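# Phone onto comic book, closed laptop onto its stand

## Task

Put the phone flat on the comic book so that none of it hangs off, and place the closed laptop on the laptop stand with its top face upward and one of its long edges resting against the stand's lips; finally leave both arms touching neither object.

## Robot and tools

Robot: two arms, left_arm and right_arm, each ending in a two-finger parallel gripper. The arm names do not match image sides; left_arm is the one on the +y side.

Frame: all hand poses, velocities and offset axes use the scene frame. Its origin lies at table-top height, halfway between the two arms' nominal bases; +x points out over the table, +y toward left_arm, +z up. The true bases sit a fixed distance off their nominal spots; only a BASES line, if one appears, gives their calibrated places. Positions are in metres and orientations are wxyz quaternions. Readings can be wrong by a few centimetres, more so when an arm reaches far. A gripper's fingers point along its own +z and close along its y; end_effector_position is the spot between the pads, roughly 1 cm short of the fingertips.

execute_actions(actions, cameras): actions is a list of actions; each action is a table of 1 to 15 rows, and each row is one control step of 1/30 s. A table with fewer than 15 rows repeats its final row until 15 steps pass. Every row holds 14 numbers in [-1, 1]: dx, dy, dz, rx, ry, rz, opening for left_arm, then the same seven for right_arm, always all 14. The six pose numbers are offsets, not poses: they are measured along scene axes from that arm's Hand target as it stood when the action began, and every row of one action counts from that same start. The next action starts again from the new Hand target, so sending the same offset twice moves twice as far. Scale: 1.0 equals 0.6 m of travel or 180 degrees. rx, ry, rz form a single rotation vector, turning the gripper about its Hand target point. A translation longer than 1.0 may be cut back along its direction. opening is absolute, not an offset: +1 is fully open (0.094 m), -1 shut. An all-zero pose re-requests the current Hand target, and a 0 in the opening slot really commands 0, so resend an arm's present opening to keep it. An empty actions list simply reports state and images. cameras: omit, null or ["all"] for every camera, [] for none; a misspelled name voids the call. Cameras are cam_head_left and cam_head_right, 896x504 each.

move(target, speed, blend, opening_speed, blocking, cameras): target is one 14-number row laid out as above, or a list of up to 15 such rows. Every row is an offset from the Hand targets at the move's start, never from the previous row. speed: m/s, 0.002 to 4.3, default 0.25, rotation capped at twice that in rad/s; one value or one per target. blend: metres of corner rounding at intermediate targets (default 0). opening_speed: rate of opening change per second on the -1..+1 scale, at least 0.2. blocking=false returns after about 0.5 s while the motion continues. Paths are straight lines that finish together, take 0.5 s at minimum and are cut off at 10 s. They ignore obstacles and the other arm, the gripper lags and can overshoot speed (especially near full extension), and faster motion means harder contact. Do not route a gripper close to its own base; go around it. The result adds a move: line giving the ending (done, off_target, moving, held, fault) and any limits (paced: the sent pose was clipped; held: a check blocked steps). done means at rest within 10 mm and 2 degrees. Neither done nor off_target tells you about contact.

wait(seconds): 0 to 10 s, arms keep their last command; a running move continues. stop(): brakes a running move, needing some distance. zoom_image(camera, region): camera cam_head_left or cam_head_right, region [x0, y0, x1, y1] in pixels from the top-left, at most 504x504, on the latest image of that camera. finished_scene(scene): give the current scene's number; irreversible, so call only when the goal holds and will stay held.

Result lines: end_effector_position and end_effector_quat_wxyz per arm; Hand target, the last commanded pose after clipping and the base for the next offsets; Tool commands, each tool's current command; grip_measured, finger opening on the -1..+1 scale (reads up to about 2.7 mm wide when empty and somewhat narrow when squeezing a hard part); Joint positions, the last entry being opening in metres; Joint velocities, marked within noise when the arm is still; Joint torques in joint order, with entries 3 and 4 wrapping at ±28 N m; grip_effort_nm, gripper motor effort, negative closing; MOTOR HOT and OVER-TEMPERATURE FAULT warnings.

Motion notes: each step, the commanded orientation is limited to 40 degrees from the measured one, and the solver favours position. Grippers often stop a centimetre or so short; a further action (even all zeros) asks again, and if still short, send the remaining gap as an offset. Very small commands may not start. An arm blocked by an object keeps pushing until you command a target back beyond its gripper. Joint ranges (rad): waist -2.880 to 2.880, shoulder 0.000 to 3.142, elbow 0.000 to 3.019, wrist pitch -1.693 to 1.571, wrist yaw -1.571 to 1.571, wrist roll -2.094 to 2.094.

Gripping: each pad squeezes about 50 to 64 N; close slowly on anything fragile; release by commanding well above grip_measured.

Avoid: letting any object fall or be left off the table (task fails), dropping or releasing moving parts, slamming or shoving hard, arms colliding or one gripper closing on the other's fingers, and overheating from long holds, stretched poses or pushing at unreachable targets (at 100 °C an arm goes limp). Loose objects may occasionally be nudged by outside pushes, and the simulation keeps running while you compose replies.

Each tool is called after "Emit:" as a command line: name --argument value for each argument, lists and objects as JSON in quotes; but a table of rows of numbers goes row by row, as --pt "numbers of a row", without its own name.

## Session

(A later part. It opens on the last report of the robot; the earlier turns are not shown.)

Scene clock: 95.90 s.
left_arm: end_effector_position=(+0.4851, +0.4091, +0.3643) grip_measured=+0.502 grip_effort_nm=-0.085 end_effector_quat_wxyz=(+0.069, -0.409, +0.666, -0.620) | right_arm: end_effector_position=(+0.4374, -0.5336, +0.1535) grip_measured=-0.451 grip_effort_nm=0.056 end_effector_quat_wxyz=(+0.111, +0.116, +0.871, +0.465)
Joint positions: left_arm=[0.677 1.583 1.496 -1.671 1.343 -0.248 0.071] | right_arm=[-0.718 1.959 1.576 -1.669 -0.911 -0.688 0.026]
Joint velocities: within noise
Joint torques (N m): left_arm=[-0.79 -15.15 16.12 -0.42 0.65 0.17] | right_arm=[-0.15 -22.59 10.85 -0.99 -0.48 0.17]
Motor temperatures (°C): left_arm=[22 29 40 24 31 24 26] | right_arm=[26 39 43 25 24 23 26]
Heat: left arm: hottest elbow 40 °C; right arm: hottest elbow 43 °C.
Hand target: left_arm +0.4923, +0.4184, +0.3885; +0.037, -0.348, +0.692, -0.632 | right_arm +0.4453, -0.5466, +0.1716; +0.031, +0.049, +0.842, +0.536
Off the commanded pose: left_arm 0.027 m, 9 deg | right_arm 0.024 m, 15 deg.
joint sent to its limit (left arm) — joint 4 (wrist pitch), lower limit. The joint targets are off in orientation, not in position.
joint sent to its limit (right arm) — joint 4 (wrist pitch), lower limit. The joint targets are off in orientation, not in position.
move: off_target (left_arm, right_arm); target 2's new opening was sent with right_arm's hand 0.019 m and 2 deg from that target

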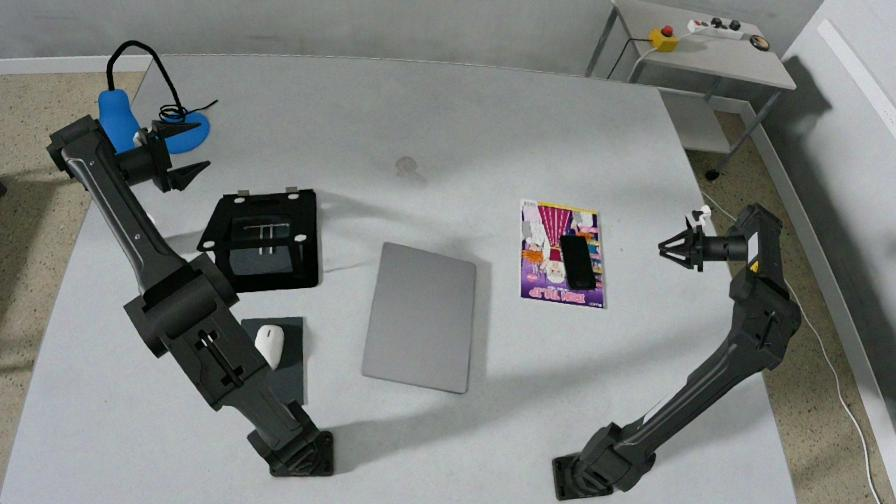

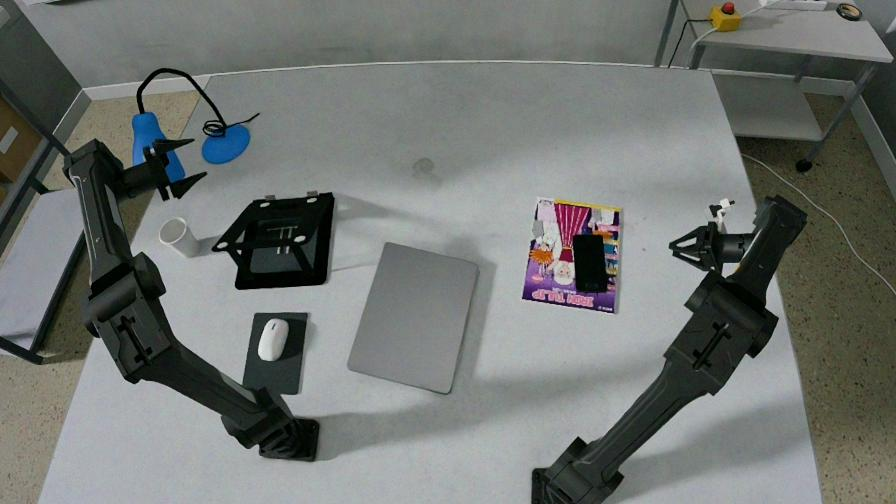

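Emit:
move --pt "0 0 0 0 0 0 0.5 -0.04 0.12 0.13 -0.359 0.042 0 -0.2" --pt "0 0 0 0 0 0 0.5 -0.06 0.245 0.15 -0.303 -0.42 -0.2525 -0.2" --pt "0 0 0 0 0 0 0.5 -0.06 0.245 0.15 -0.669 -0.596 0.149 -0.2" --speed 0.6

Scene clock: 140.63 s.
left_arm: end_effector_position=(+0.4851, +0.4091, +0.3643) grip_measured=+0.502 grip_effort_nm=-0.085 end_effector_quat_wxyz=(+0.069, -0.409, +0.666, -0.620) | right_arm: end_effector_position=(+0.4095, -0.4051, +0.2753) grip_measured=-0.201 grip_effort_nm=0.051 end_effector_quat_wxyz=(+0.504, -0.492, +0.496, -0.508)
Joint positions: left_arm=[0.677 1.583 1.496 -1.671 1.343 -0.248 0.071] | right_arm=[-0.344 1.074 0.439 0.66 -0.33 -1.563 0.038]
Joint velocities: within noise
Joint torques (N m): left_arm=[-1.2 -14.56 16.05 -0.06 0.7 0.14] | right_arm=[1.32 -6.3 7.38 1.65 0.1 0.1]
Motor temperatures (°C): left_arm=[22 29 41 24 30 24 26] | right_arm=[26 41 45 25 24 23 25]
Heat: left arm: hottest elbow 41 °C; right arm: hottest elbow 45 °C.
Hand target: left_arm +0.4923, +0.4184, +0.3885; +0.037, -0.348, +0.692, -0.632 | right_arm +0.4092, -0.3996, +0.2617; +0.500, -0.501, +0.500, -0.500
Off the commanded pose: left_arm 0.027 m, 9 deg | right_arm 0.015 m, 2 deg.
joint sent to its limit (left arm) — joint 4 (wrist pitch), lower limit. The joint targets are off in orientation, not in position.
move: off_target (left_arm, right_arm)

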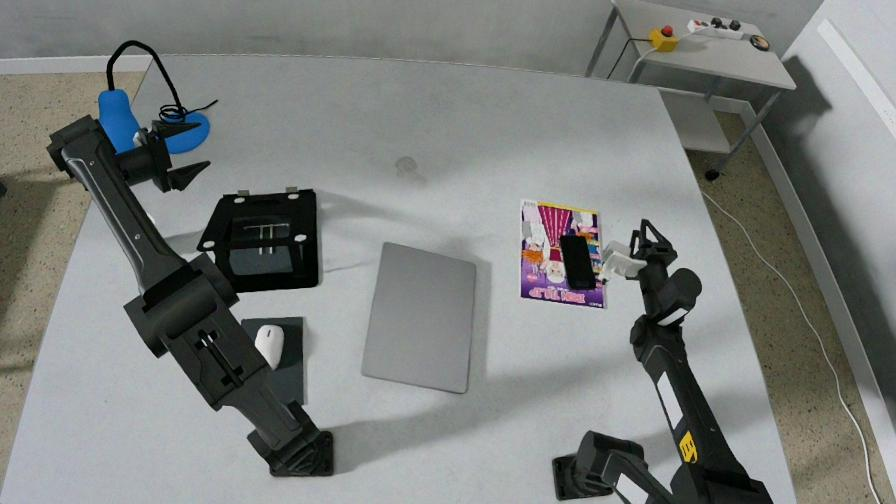

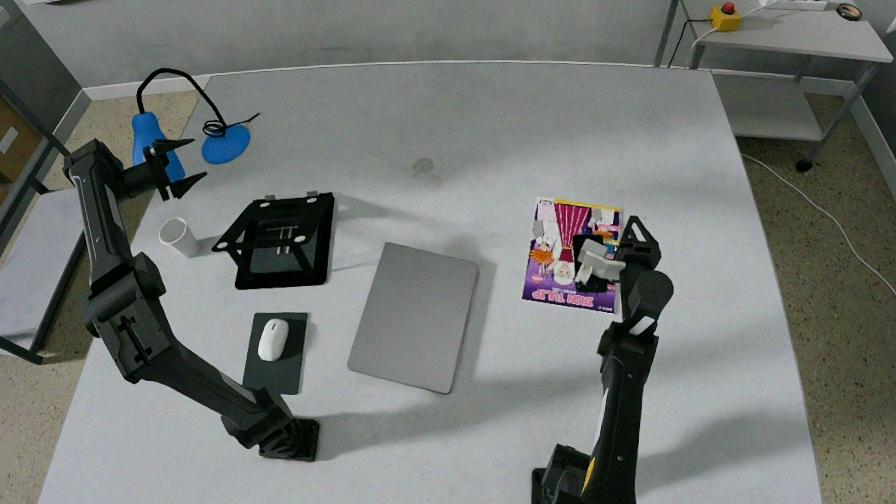

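Emit:
move --pt "0 0 0 0 0 0 0.5 -0.207 0.22 -0.17 -0.0363 0.0323 0.4624 -0.2" --speed 0.4

Emit:
zoom_image --camera "cam_head_left" --region '[340, 220, 640, 440]'

Emit:
zoom_image --camera "cam_head_right" --region '[340, 220, 640, 440]'

Scene clock: 148.23 s.
left_arm: end_effector_position=(+0.4851, +0.4091, +0.3643) grip_measured=+0.502 grip_effort_nm=-0.081 end_effector_quat_wxyz=(+0.069, -0.409, +0.666, -0.620) | right_arm: end_effector_position=(+0.2888, -0.2722, +0.1667) grip_measured=-0.201 grip_effort_nm=0.056 end_effector_quat_wxyz=(+0.688, -0.692, +0.137, -0.170)
Joint positions: left_arm=[0.677 1.583 1.496 -1.671 1.343 -0.248 0.071] | right_arm=[-0.455 1.326 0.328 0.62 -1.583 -1.995 0.038]
Joint velocities: within noise
Joint torques (N m): left_arm=[-0.91 -15.38 16.12 -0.21 0.67 0.16] | right_arm=[1.38 -6.18 4.74 1.65 -0.28 0.15]
Motor temperatures (°C): left_arm=[22 29 41 24 30 24 26] | right_arm=[26 40 44 25 24 23 25]
Heat: left arm: hottest elbow 41 °C; right arm: hottest elbow 44 °C.
Hand target: left_arm +0.4923, +0.4184, +0.3885; +0.037, -0.348, +0.692, -0.632 | right_arm +0.2850, -0.2676, +0.1597; +0.655, -0.754, +0.037, -0.043
Off the commanded pose: left_arm 0.027 m, 9 deg | right_arm 0.009 m, 20 deg.
joint sent to its limit (left arm) — joint 4 (wrist pitch), lower limit. The joint targets are off in orientation, not in position.
joint sent to its limit (right arm) — joint 5 (wrist yaw), lower limit. The joint targets are off in orientation, not in position.
move: off_target (left_arm, right_arm)

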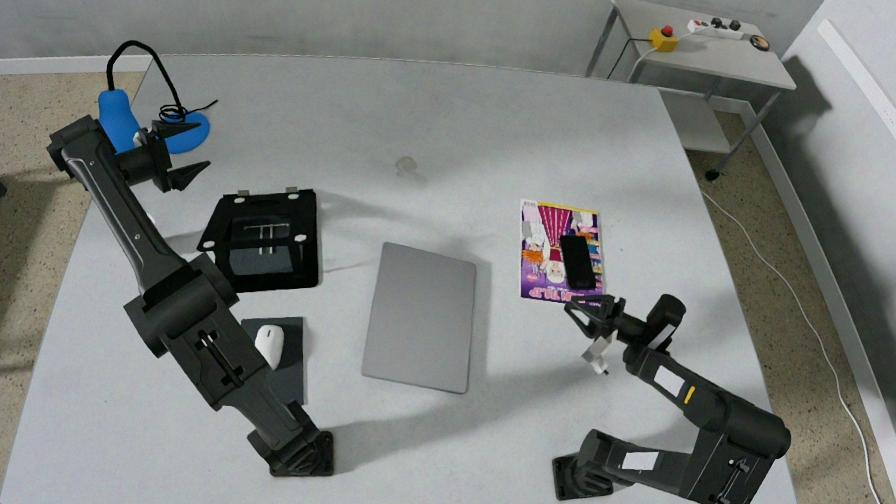

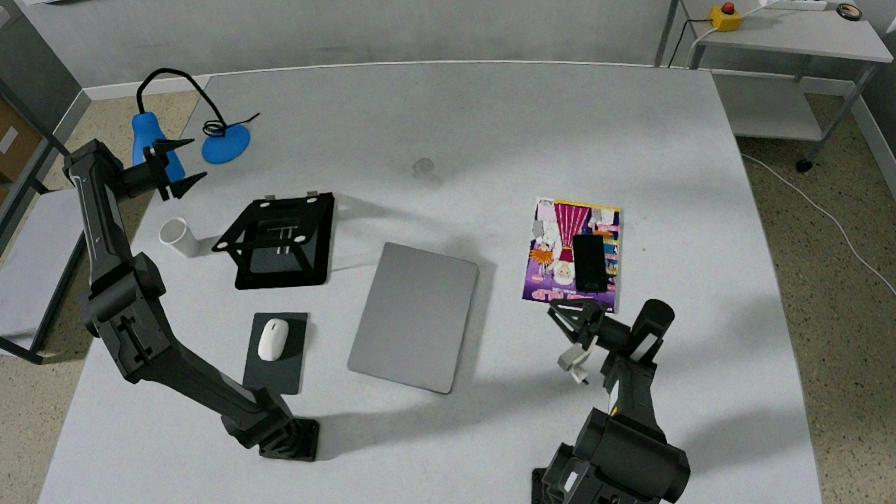

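Scaled by 1.680.

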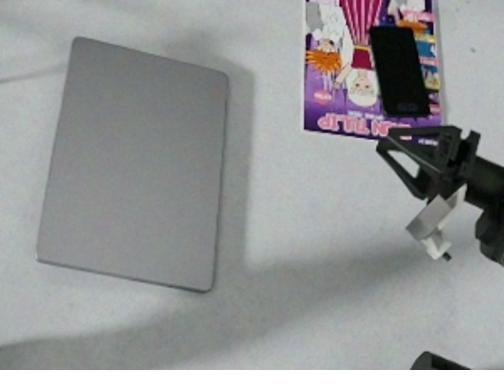

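Scaled by 1.680.

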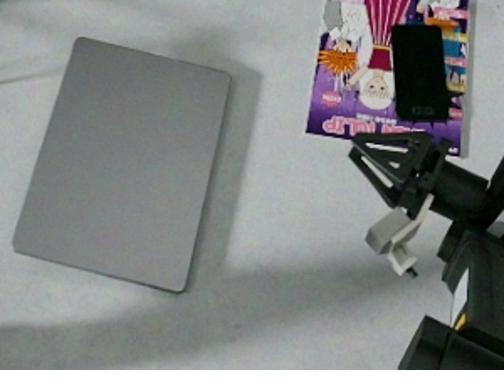

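Emit:
move --pt "0 0 0 0 0 0 0.5 0.0 0.165 -0.14 0 0 0 -0.2" --speed 0.25

Emit:
zoom_image --camera "cam_head_left" --region '[400, 240, 620, 400]'

Emit:
zoom_image --camera "cam_head_right" --region '[400, 240, 620, 400]'

Scene clock: 152.97 s.
left_arm: end_effector_position=(+0.4851, +0.4091, +0.3643) grip_measured=+0.502 grip_effort_nm=-0.085 end_effector_quat_wxyz=(+0.069, -0.409, +0.666, -0.620) | right_arm: end_effector_position=(+0.2769, -0.1704, +0.0766) grip_measured=-0.201 grip_effort_nm=0.061 end_effector_quat_wxyz=(+0.688, -0.720, +0.071, -0.058)
Joint positions: left_arm=[0.677 1.583 1.496 -1.671 1.343 -0.248 0.071] | right_arm=[-0.112 1.699 0.326 0.829 -1.482 -2.098 0.038]
Joint velocities: within noise
Joint torques (N m): left_arm=[-0.62 -15.15 16.01 -0.28 0.71 0.15] | right_arm=[1.26 -9.05 4.19 1.51 -0.26 0.15]
Motor temperatures (°C): left_arm=[22 29 42 24 30 24 26] | right_arm=[26 40 44 25 24 23 25]
Heat: left arm: hottest elbow 42 °C; right arm: hottest elbow 44 °C.
Hand target: left_arm +0.4923, +0.4184, +0.3885; +0.037, -0.348, +0.692, -0.632 | right_arm +0.2850, -0.1686, +0.0756; +0.655, -0.754, +0.037, -0.043
Off the commanded pose: left_arm 0.027 m, 9 deg | right_arm 0.008 m, 7 deg.
joint sent to its limit (left arm) — joint 4 (wrist pitch), lower limit. The joint targets are off in orientation, not in position.
joint sent to its limit (right arm) — joint 6 (wrist roll), lower limit. The joint targets are off in orientation, not in position.
move: off_target (left_arm, right_arm)

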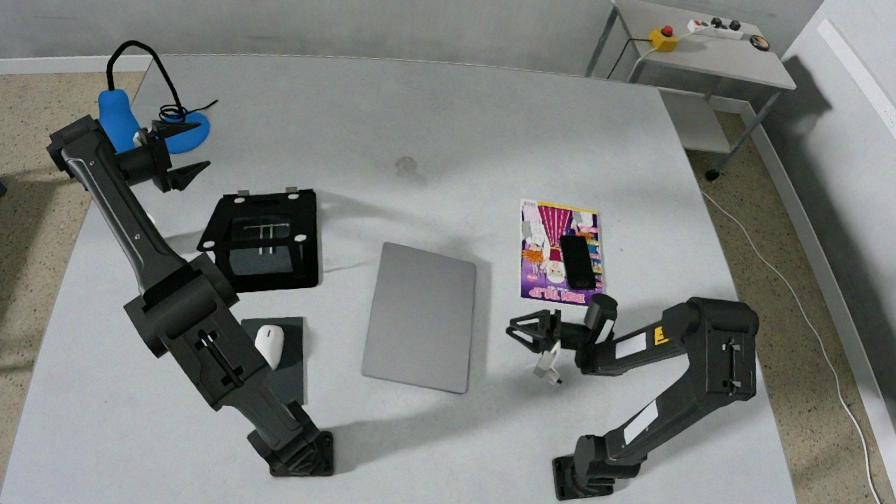

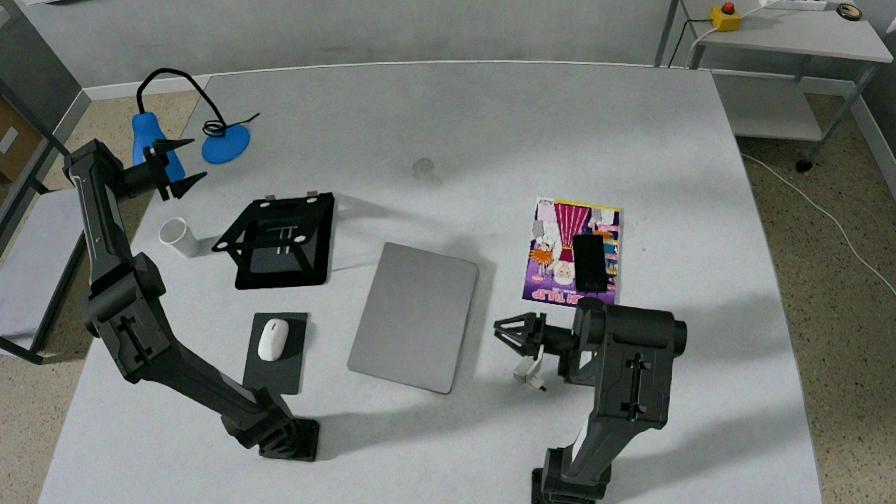

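Scaled by 2.291.

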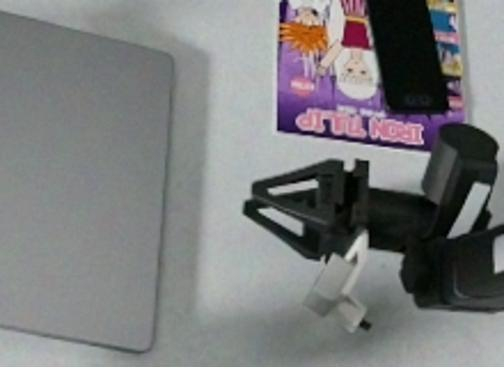

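Scaled by 2.291.

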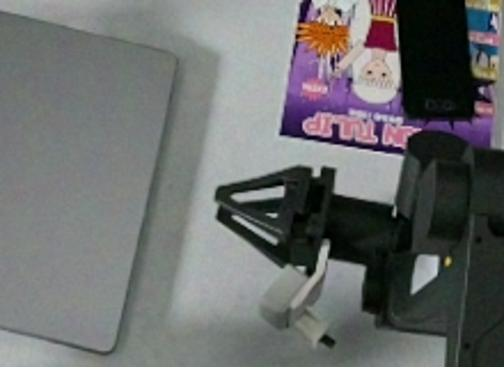

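Emit:
move --pt "0 0 0 0 0 0 0.5 0.017 0.08 -0.06 0 0 0 -0.2" --speed 0.15

Emit:
zoom_image --camera "cam_head_left" --region '[400, 260, 560, 400]'

Emit:
zoom_image --camera "cam_head_right" --region '[400, 260, 560, 400]'

Scene clock: 158.80 s.
left_arm: end_effector_position=(+0.4851, +0.4091, +0.3643) grip_measured=+0.502 grip_effort_nm=-0.085 end_effector_quat_wxyz=(+0.069, -0.409, +0.666, -0.620) | right_arm: end_effector_position=(+0.2892, -0.1241, +0.0444) grip_measured=-0.201 grip_effort_nm=0.051 end_effector_quat_wxyz=(-0.664, +0.745, -0.052, +0.046)
Joint positions: left_arm=[0.677 1.583 1.496 -1.671 1.343 -0.248 0.071] | right_arm=[0.051 1.818 0.381 0.896 -1.345 -2.1 0.038]
Joint velocities: within noise
Joint torques (N m): left_arm=[-0.91 -15.33 16.23 -0.42 0.71 0.18] | right_arm=[1.26 -9.82 3.51 1.54 -0.18 0.18]
Motor temperatures (°C): left_arm=[22 29 42 24 30 24 26] | right_arm=[26 39 43 25 24 23 25]
Heat: left arm: hottest elbow 42 °C; right arm: hottest elbow 43 °C.
Hand target: left_arm +0.4923, +0.4184, +0.3885; +0.037, -0.348, +0.692, -0.632 | right_arm +0.2952, -0.1206, +0.0396; -0.655, +0.754, -0.037, +0.043
Off the commanded pose: left_arm 0.027 m, 9 deg | right_arm 0.008 m, 2 deg.
joint sent to its limit (left arm) — joint 4 (wrist pitch), lower limit. The joint targets are off in orientation, not in position.
joint sent to its limit (right arm) — joint 6 (wrist roll), lower limit. The joint targets still meet the commanded pose.
move: off_target (left_arm)

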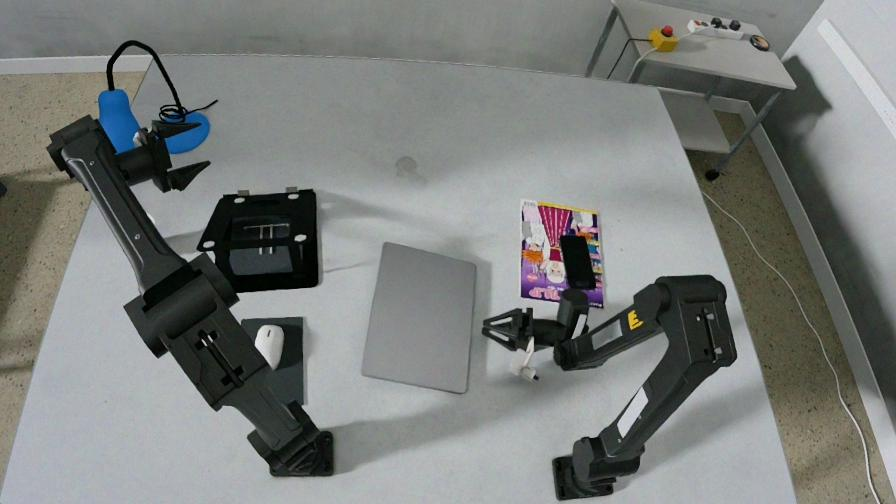

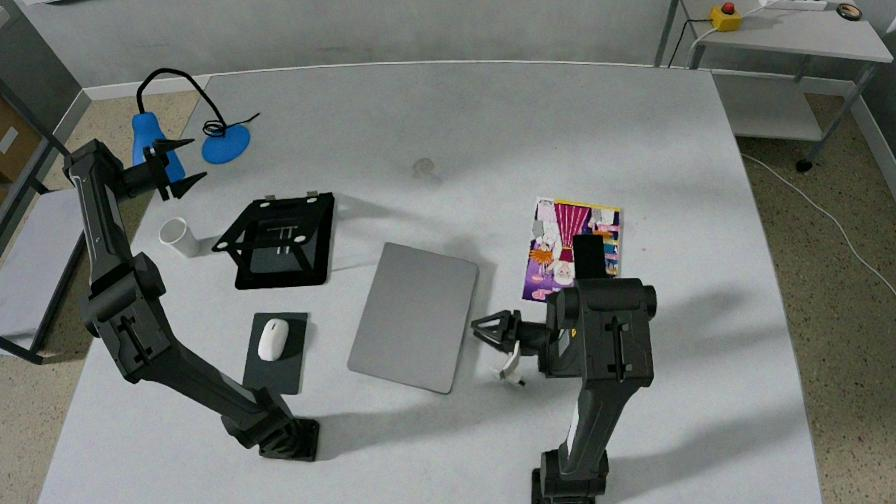

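Scaled by 3.150.

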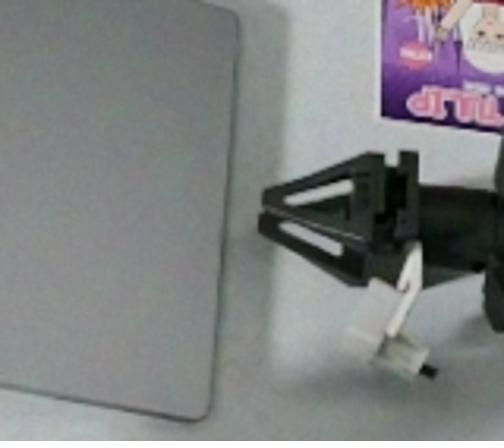

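Scaled by 3.150.

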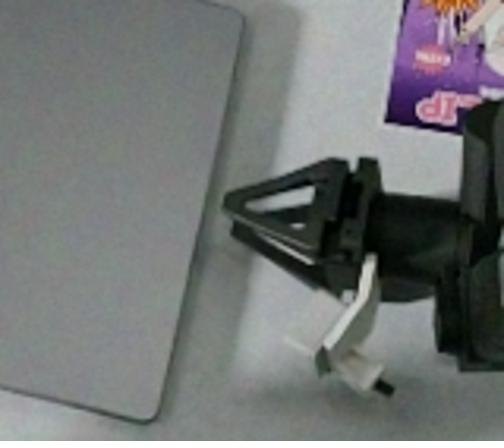

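Emit:
move --pt "0 0 0 0 0 0 0.5 0.0 0.0 -0.012 0 0 0 -0.1" --pt "0 0 0 0 0 0 0.5 0.012 0.055 -0.012 0 0 0 -0.1" --pt "0 0 0 0 0 0 0.5 0.02 0.125 -0.012 0 0 0 -0.1" --speed 0.06

Emit:
zoom_image --camera "cam_head_left" --region '[400, 260, 560, 400]'

Emit:
zoom_image --camera "cam_head_right" --region '[400, 260, 560, 400]'

Scene clock: 165.47 s.
left_arm: end_effector_position=(+0.4851, +0.4091, +0.3643) grip_measured=+0.502 grip_effort_nm=-0.085 end_effector_quat_wxyz=(+0.069, -0.409, +0.666, -0.620) | right_arm: end_effector_position=(+0.3098, -0.0545, +0.0509) grip_measured=-0.101 grip_effort_nm=0.066 end_effector_quat_wxyz=(-0.660, +0.748, -0.028, +0.065)
Joint positions: left_arm=[0.677 1.583 1.496 -1.671 1.343 -0.248 0.071] | right_arm=[0.261 1.874 0.452 1.121 -1.152 -1.909 0.042]
Joint velocities: within noise
Joint torques (N m): left_arm=[-1.44 -14.68 16.08 -0.32 0.71 0.19] | right_arm=[2.14 -9.23 3.33 1.07 0.16 0.32]
Motor temperatures (°C): left_arm=[22 29 42 24 30 24 26] | right_arm=[26 39 42 25 24 23 25]
Heat: left arm: hottest elbow 42 °C; right arm: hottest elbow 42 °C.
Hand target: left_arm +0.4923, +0.4184, +0.3885; +0.037, -0.348, +0.692, -0.632 | right_arm +0.3072, -0.0456, +0.0324; -0.655, +0.754, -0.037, +0.043
Off the commanded pose: left_arm 0.027 m, 9 deg | right_arm 0.021 m, 3 deg.
joint sent to its limit (left arm) — joint 4 (wrist pitch), lower limit. The joint targets are off in orientation, not in position.
move: off_target (left_arm, right_arm)

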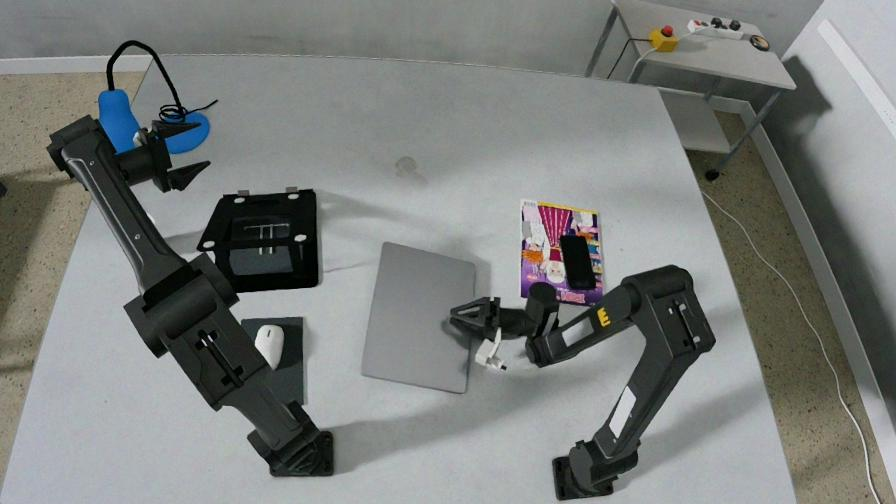

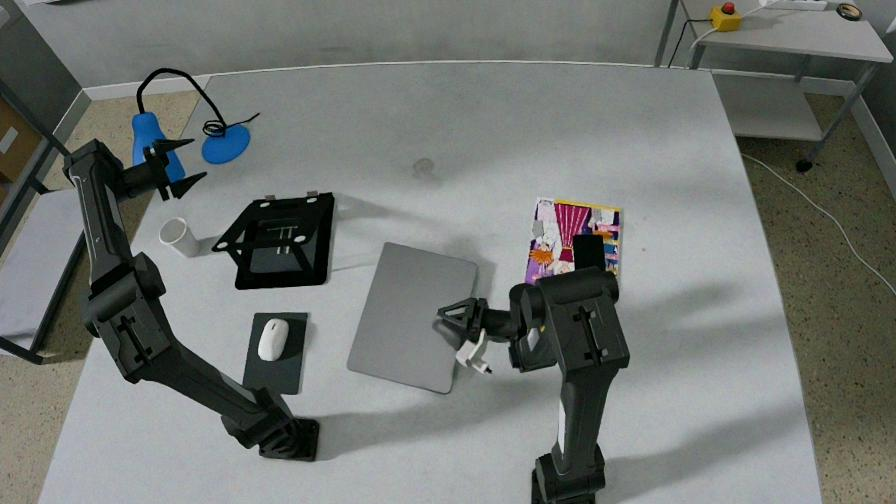

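Scaled by 3.150.

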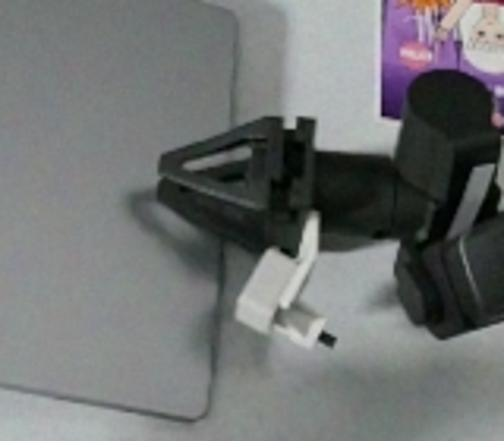

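Scaled by 3.150.

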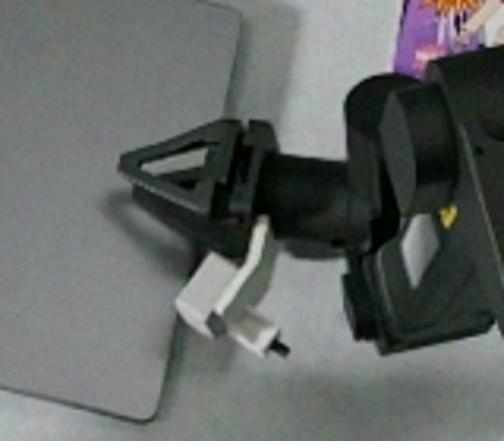

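Emit:
move --pt "0 0 0 0 0 0 0.5 0.0 0.0 0.03 0 0 0 -0.1" --pt "0 0 0 0 0 0 0.5 -0.02 -0.155 0.02 0 0 0 -0.1" --pt "0 0 0 0 0 0 0.5 -0.02 -0.155 -0.05 0 0 0 -0.1" --speed 0.1

Emit:
zoom_image --camera "cam_head_left" --region '[400, 260, 560, 400]'

Emit:
zoom_image --camera "cam_head_right" --region '[400, 260, 560, 400]'

Scene clock: 174.23 s.
left_arm: end_effector_position=(+0.4851, +0.4091, +0.3643) grip_measured=+0.502 grip_effort_nm=-0.081 end_effector_quat_wxyz=(+0.069, -0.409, +0.666, -0.620) | right_arm: end_effector_position=(+0.2949, -0.1347, +0.0468) grip_measured=-0.101 grip_effort_nm=0.071 end_effector_quat_wxyz=(+0.687, -0.725, +0.025, -0.050)
Joint positions: left_arm=[0.677 1.583 1.496 -1.671 1.343 -0.248 0.071] | right_arm=[0.009 1.906 0.405 1.099 -1.438 -2.008 0.042]
Joint velocities: within noise
Joint torques (N m): left_arm=[-1.32 -15.09 16.12 -0.24 0.64 0.17] | right_arm=[-0.26 -2.61 1.91 0.43 1.01 -0.69]
Motor temperatures (°C): left_arm=[22 29 42 24 30 24 26] | right_arm=[26 38 41 25 24 23 25]
Heat: left arm: hottest elbow 42 °C; right arm: hottest elbow 41 °C.
Hand target: left_arm +0.4923, +0.4184, +0.3885; +0.037, -0.348, +0.692, -0.632 | right_arm +0.2953, -0.1386, +0.0024; +0.655, -0.754, +0.037, -0.044
Off the commanded pose: left_arm 0.027 m, 9 deg | right_arm 0.045 m, 5 deg.
joint sent to its limit (left arm) — joint 4 (wrist pitch), lower limit. The joint targets are off in orientation, not in position.
joint sent to its limit (right arm) — joint 6 (wrist roll), lower limit. The joint targets are off in position and orientation.
move: off_target (left_arm, right_arm)

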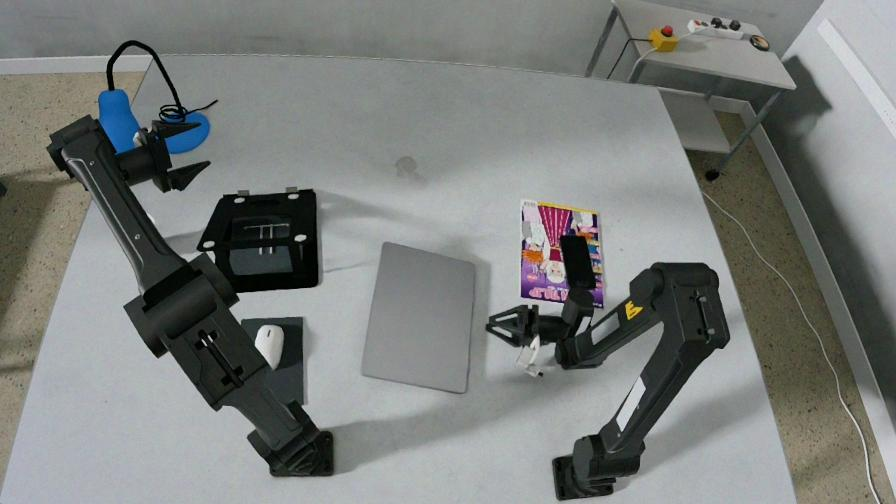

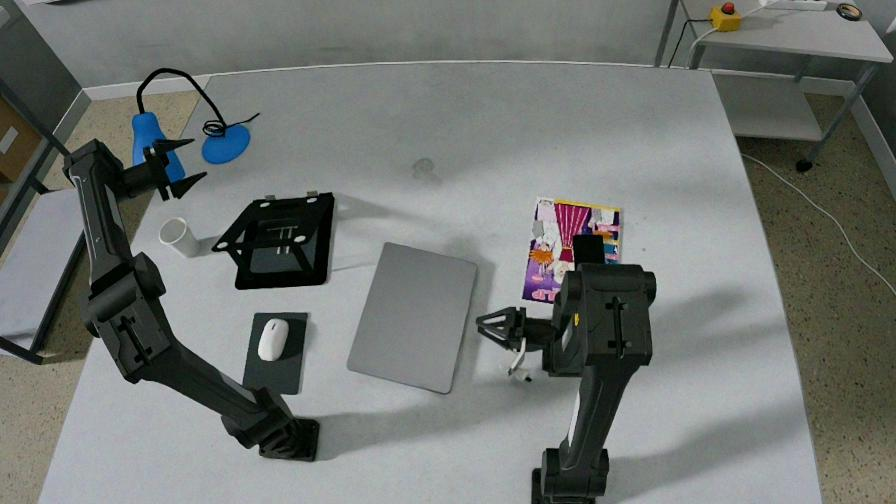

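Scaled by 3.150.

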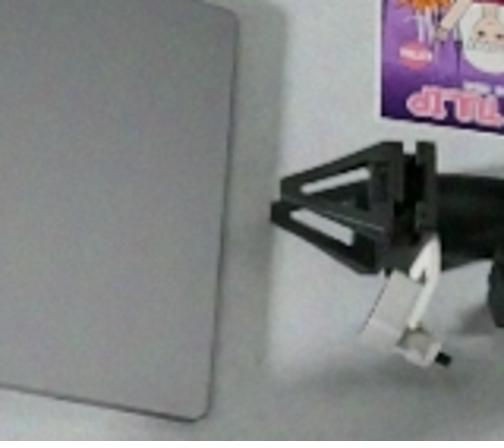

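Scaled by 3.150.

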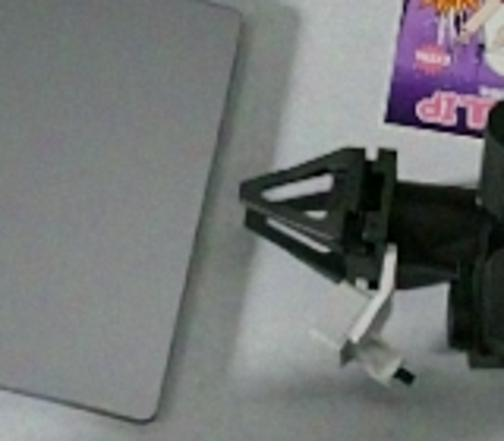

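Emit:
move --pt "0 0 0 0 0 0 0.5 0.0 0.0 0.13 0 0 0 -0.1" --pt "0 0 0 0 0 0 0.5 0.0 0.0 0.13 -0.0556 0.006 0 -0.1" --pt "0 0 0 0 0 0 0.5 0.0 0.0 0.025 -0.0556 0.006 0 -0.1" --speed 0.12

Emit:
zoom_image --camera "cam_head_left" --region '[400, 260, 560, 400]'

Emit:
zoom_image --camera "cam_head_right" --region '[400, 260, 560, 400]'

Scene clock: 187.37 s.
left_arm: end_effector_position=(+0.4851, +0.4091, +0.3643) grip_measured=+0.502 grip_effort_nm=-0.081 end_effector_quat_wxyz=(+0.069, -0.409, +0.666, -0.620) | right_arm: end_effector_position=(+0.2984, -0.1396, +0.0414) grip_measured=-0.101 grip_effort_nm=0.056 end_effector_quat_wxyz=(-0.655, +0.747, -0.075, +0.083)
Joint positions: left_arm=[0.677 1.583 1.496 -1.671 1.343 -0.248 0.071] | right_arm=[0.009 1.831 0.362 0.97 -1.298 -2.079 0.042]
Joint velocities: within noise
Joint torques (N m): left_arm=[-0.91 -14.97 15.98 -0.18 0.64 0.17] | right_arm=[0.97 -6.36 2.11 0.84 0.24 -0.06]
Motor temperatures (°C): left_arm=[22 29 42 24 30 24 26] | right_arm=[26 37 40 25 25 24 25]
Heat: left arm: hottest elbow 42 °C; right arm: hottest elbow 40 °C.
Hand target: left_arm +0.4923, +0.4184, +0.3885; +0.037, -0.348, +0.692, -0.632 | right_arm +0.2953, -0.1387, +0.0174; -0.586, +0.808, -0.040, +0.040
Off the commanded pose: left_arm 0.027 m, 9 deg | right_arm 0.024 m, 12 deg.
joint sent to its limit (left arm) — joint 4 (wrist pitch), lower limit. The joint targets are off in orientation, not in position.
joint sent to its limit (right arm) — joint 6 (wrist roll), lower limit. The joint targets are off in orientation, not in position.
move: off_target (left_arm, right_arm)

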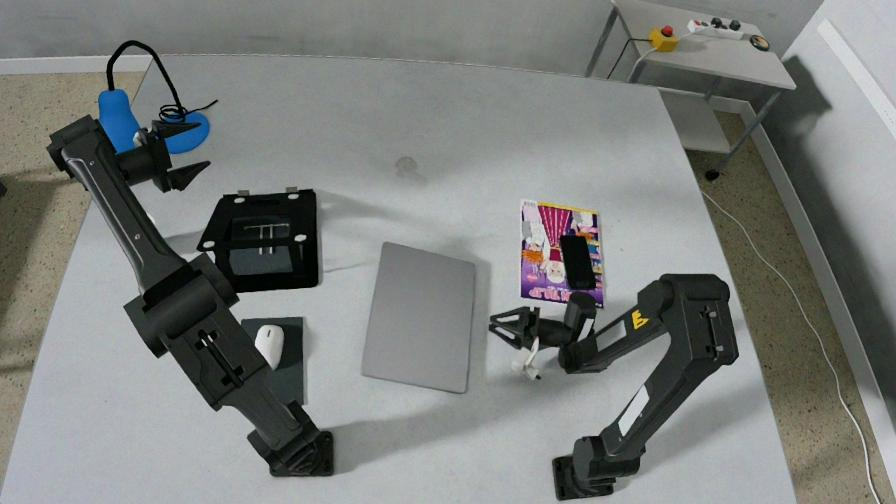

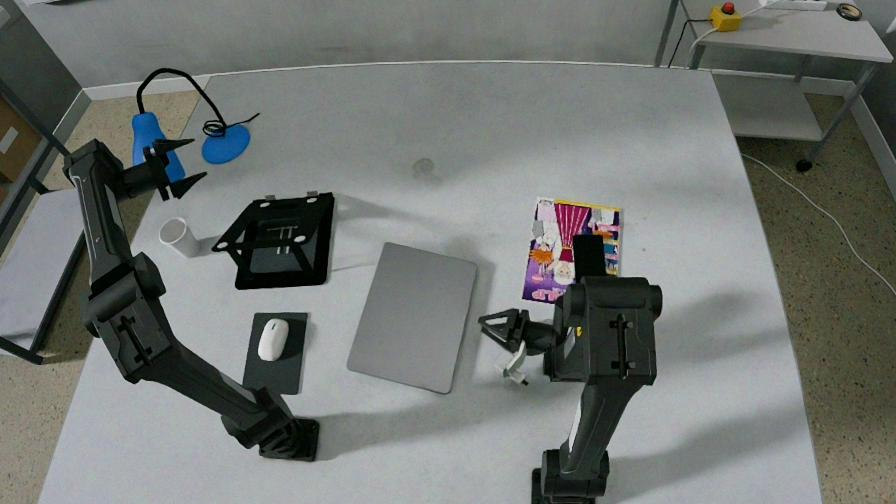

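Scaled by 3.150.

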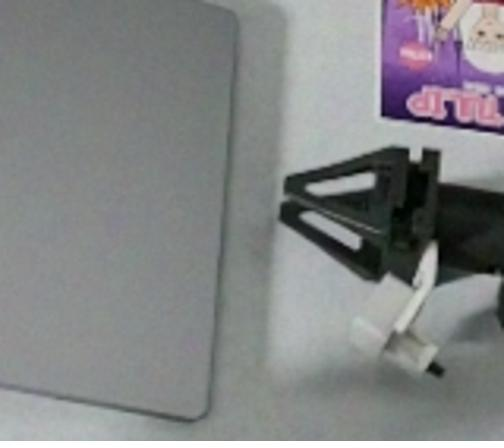

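Scaled by 3.150.

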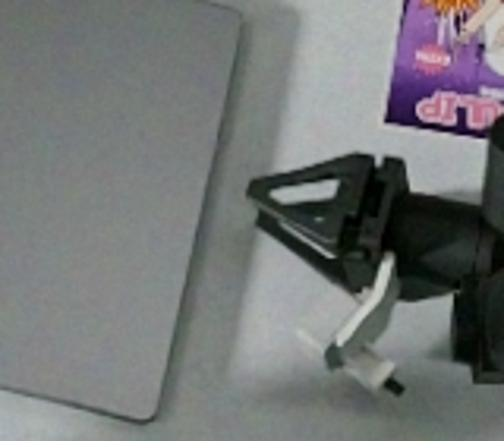

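Emit:
move --pt "0 0 0 0 0 0 0.5 0.03 -0.1 0.33 0 0 0 -0.1" --pt "0 0 0 0 0 0 0.5 0.05 -0.13 0.33 0.0786 0.4827 -0.134 -0.1" --pt "0 0 0 0 0 0 0.5 0.05 -0.13 0.33 0.157 0.9647 -0.268 -0.1" --speed 0.5

Emit:
zoom_image --camera "cam_head_left" --region '[400, 220, 620, 400]'

Scene clock: 222.70 s.
left_arm: end_effector_position=(+0.4851, +0.4091, +0.3643) grip_measured=+0.502 grip_effort_nm=-0.085 end_effector_quat_wxyz=(+0.069, -0.409, +0.666, -0.620) | right_arm: end_effector_position=(+0.3292, -0.2158, +0.2164) grip_measured=-0.101 grip_effort_nm=0.046 end_effector_quat_wxyz=(+0.062, +0.078, +0.776, +0.623)
Joint positions: left_arm=[0.677 1.583 1.496 -1.671 1.343 -0.248 0.071] | right_arm=[-0.219 1.348 0.835 -1.123 -1.352 -0.065 0.042]
Joint velocities: within noise
Joint torques (N m): left_arm=[-1.14 -14.74 16.14 -0.47 0.64 0.12] | right_arm=[0.03 -12.45 6.53 0.46 -0.53 0.16]
Motor temperatures (°C): left_arm=[22 29 43 23 30 24 26] | right_arm=[26 36 39 25 24 23 25]
Heat: left arm: hottest elbow 43 °C; right arm: hottest elbow 39 °C.
Hand target: left_arm +0.4923, +0.4184, +0.3885; +0.037, -0.348, +0.692, -0.632 | right_arm +0.3252, -0.2165, +0.2155; +0.065, +0.081, +0.777, +0.621
Off the commanded pose: left_arm 0.027 m, 9 deg | right_arm 0.004 m, 1 deg.
joint sent to its limit (left arm) — joint 4 (wrist pitch), lower limit. The joint targets are off in orientation, not in position.
move: off_target (left_arm)

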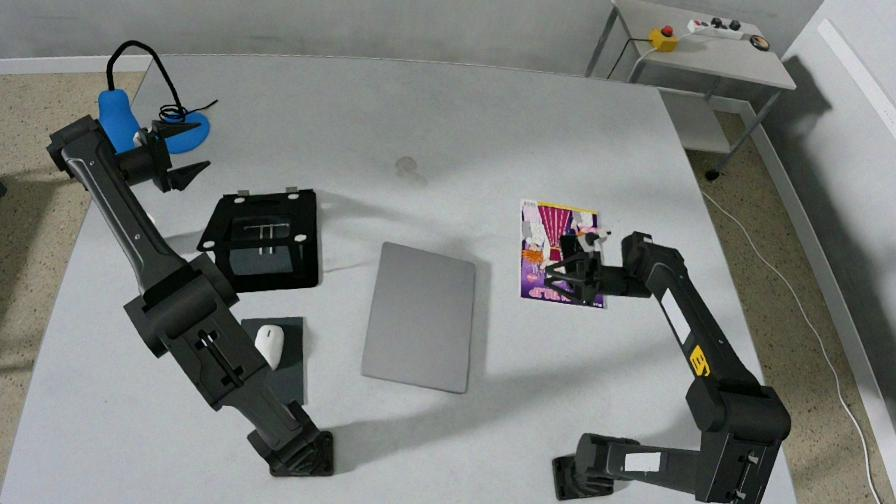

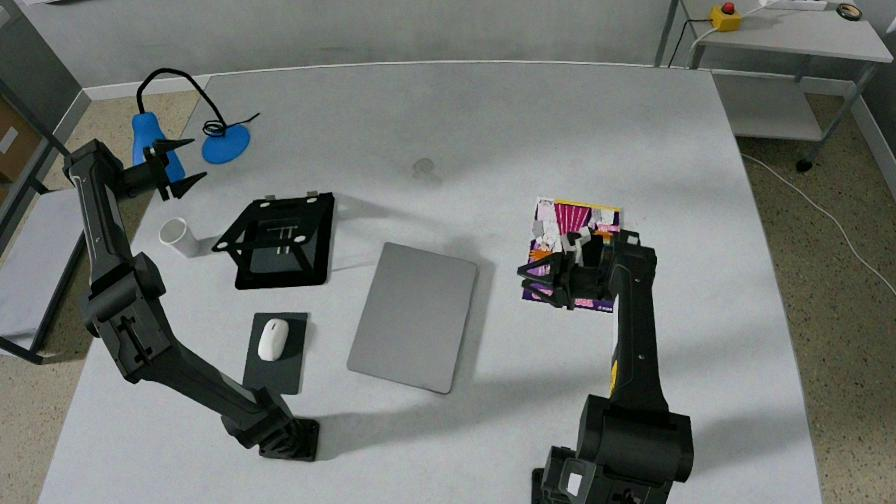

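Scaled by 2.291.

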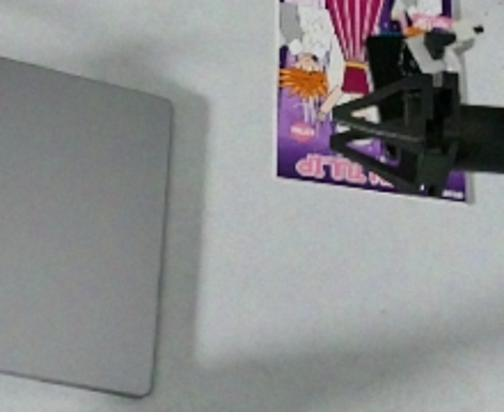

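Emit:
move --pt "0 0 0 0 0 0 0.5 -0.05 0.11 -0.25 0 0 0 -0.1" --speed 0.25

Emit:
zoom_image --camera "cam_head_left" --region '[400, 260, 560, 400]'

Emit:
zoom_image --camera "cam_head_right" --region '[400, 260, 560, 400]'

Scene clock: 228.20 s.
left_arm: end_effector_position=(+0.4851, +0.4091, +0.3643) grip_measured=+0.502 grip_effort_nm=-0.085 end_effector_quat_wxyz=(+0.069, -0.409, +0.666, -0.620) | right_arm: end_effector_position=(+0.3014, -0.1550, +0.0702) grip_measured=-0.101 grip_effort_nm=0.046 end_effector_quat_wxyz=(+0.072, +0.079, +0.776, +0.621)
Joint positions: left_arm=[0.677 1.583 1.496 -1.671 1.343 -0.248 0.071] | right_arm=[-0.036 1.556 0.425 0.257 -1.283 0.703 0.042]
Joint velocities: within noise
Joint torques (N m): left_arm=[-1.26 -15.5 16.06 -0.18 0.69 0.16] | right_arm=[1.38 -10.11 3.64 1.48 -0.37 0.14]
Motor temperatures (°C): left_arm=[22 29 43 23 30 24 26] | right_arm=[26 36 39 25 24 23 25]
Heat: left arm: hottest elbow 43 °C; right arm: hottest elbow 39 °C.
Hand target: left_arm +0.4923, +0.4184, +0.3885; +0.037, -0.348, +0.692, -0.632 | right_arm +0.2953, -0.1506, +0.0655; +0.065, +0.081, +0.777, +0.621
Off the commanded pose: left_arm 0.027 m, 9 deg | right_arm 0.009 m, 1 deg.
joint sent to its limit (left arm) — joint 4 (wrist pitch), lower limit. The joint targets are off in orientation, not in position.
move: off_target (left_arm)

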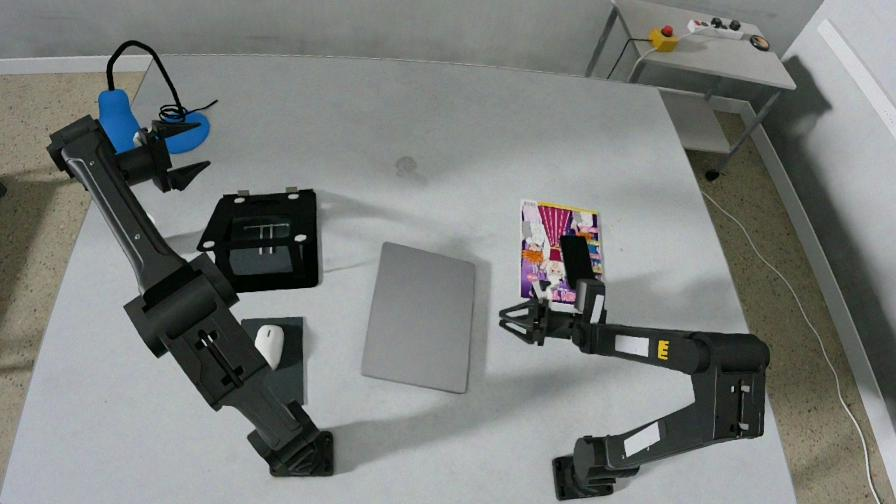

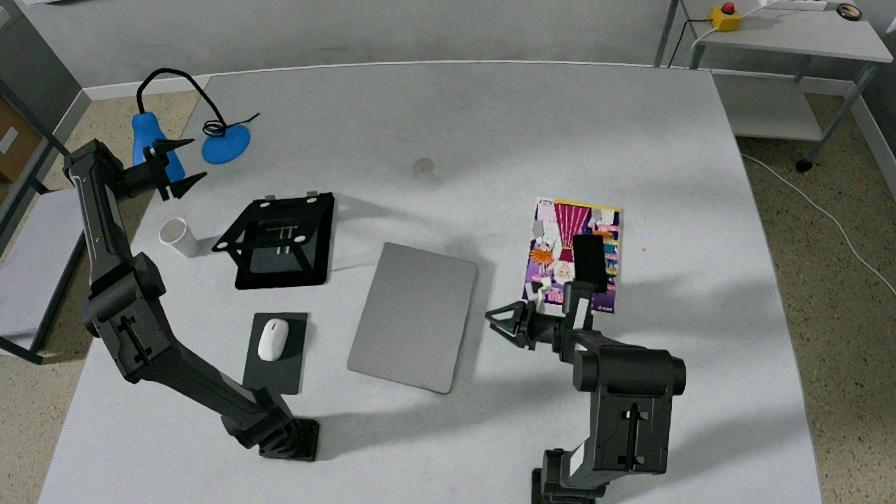

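Scaled by 3.150.

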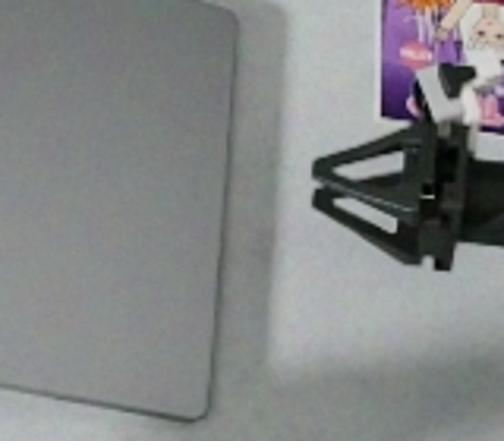

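Scaled by 3.150.

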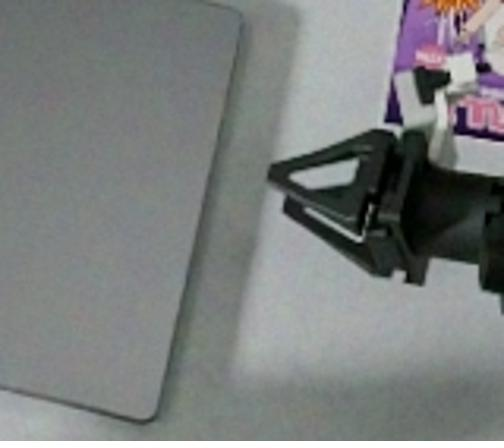

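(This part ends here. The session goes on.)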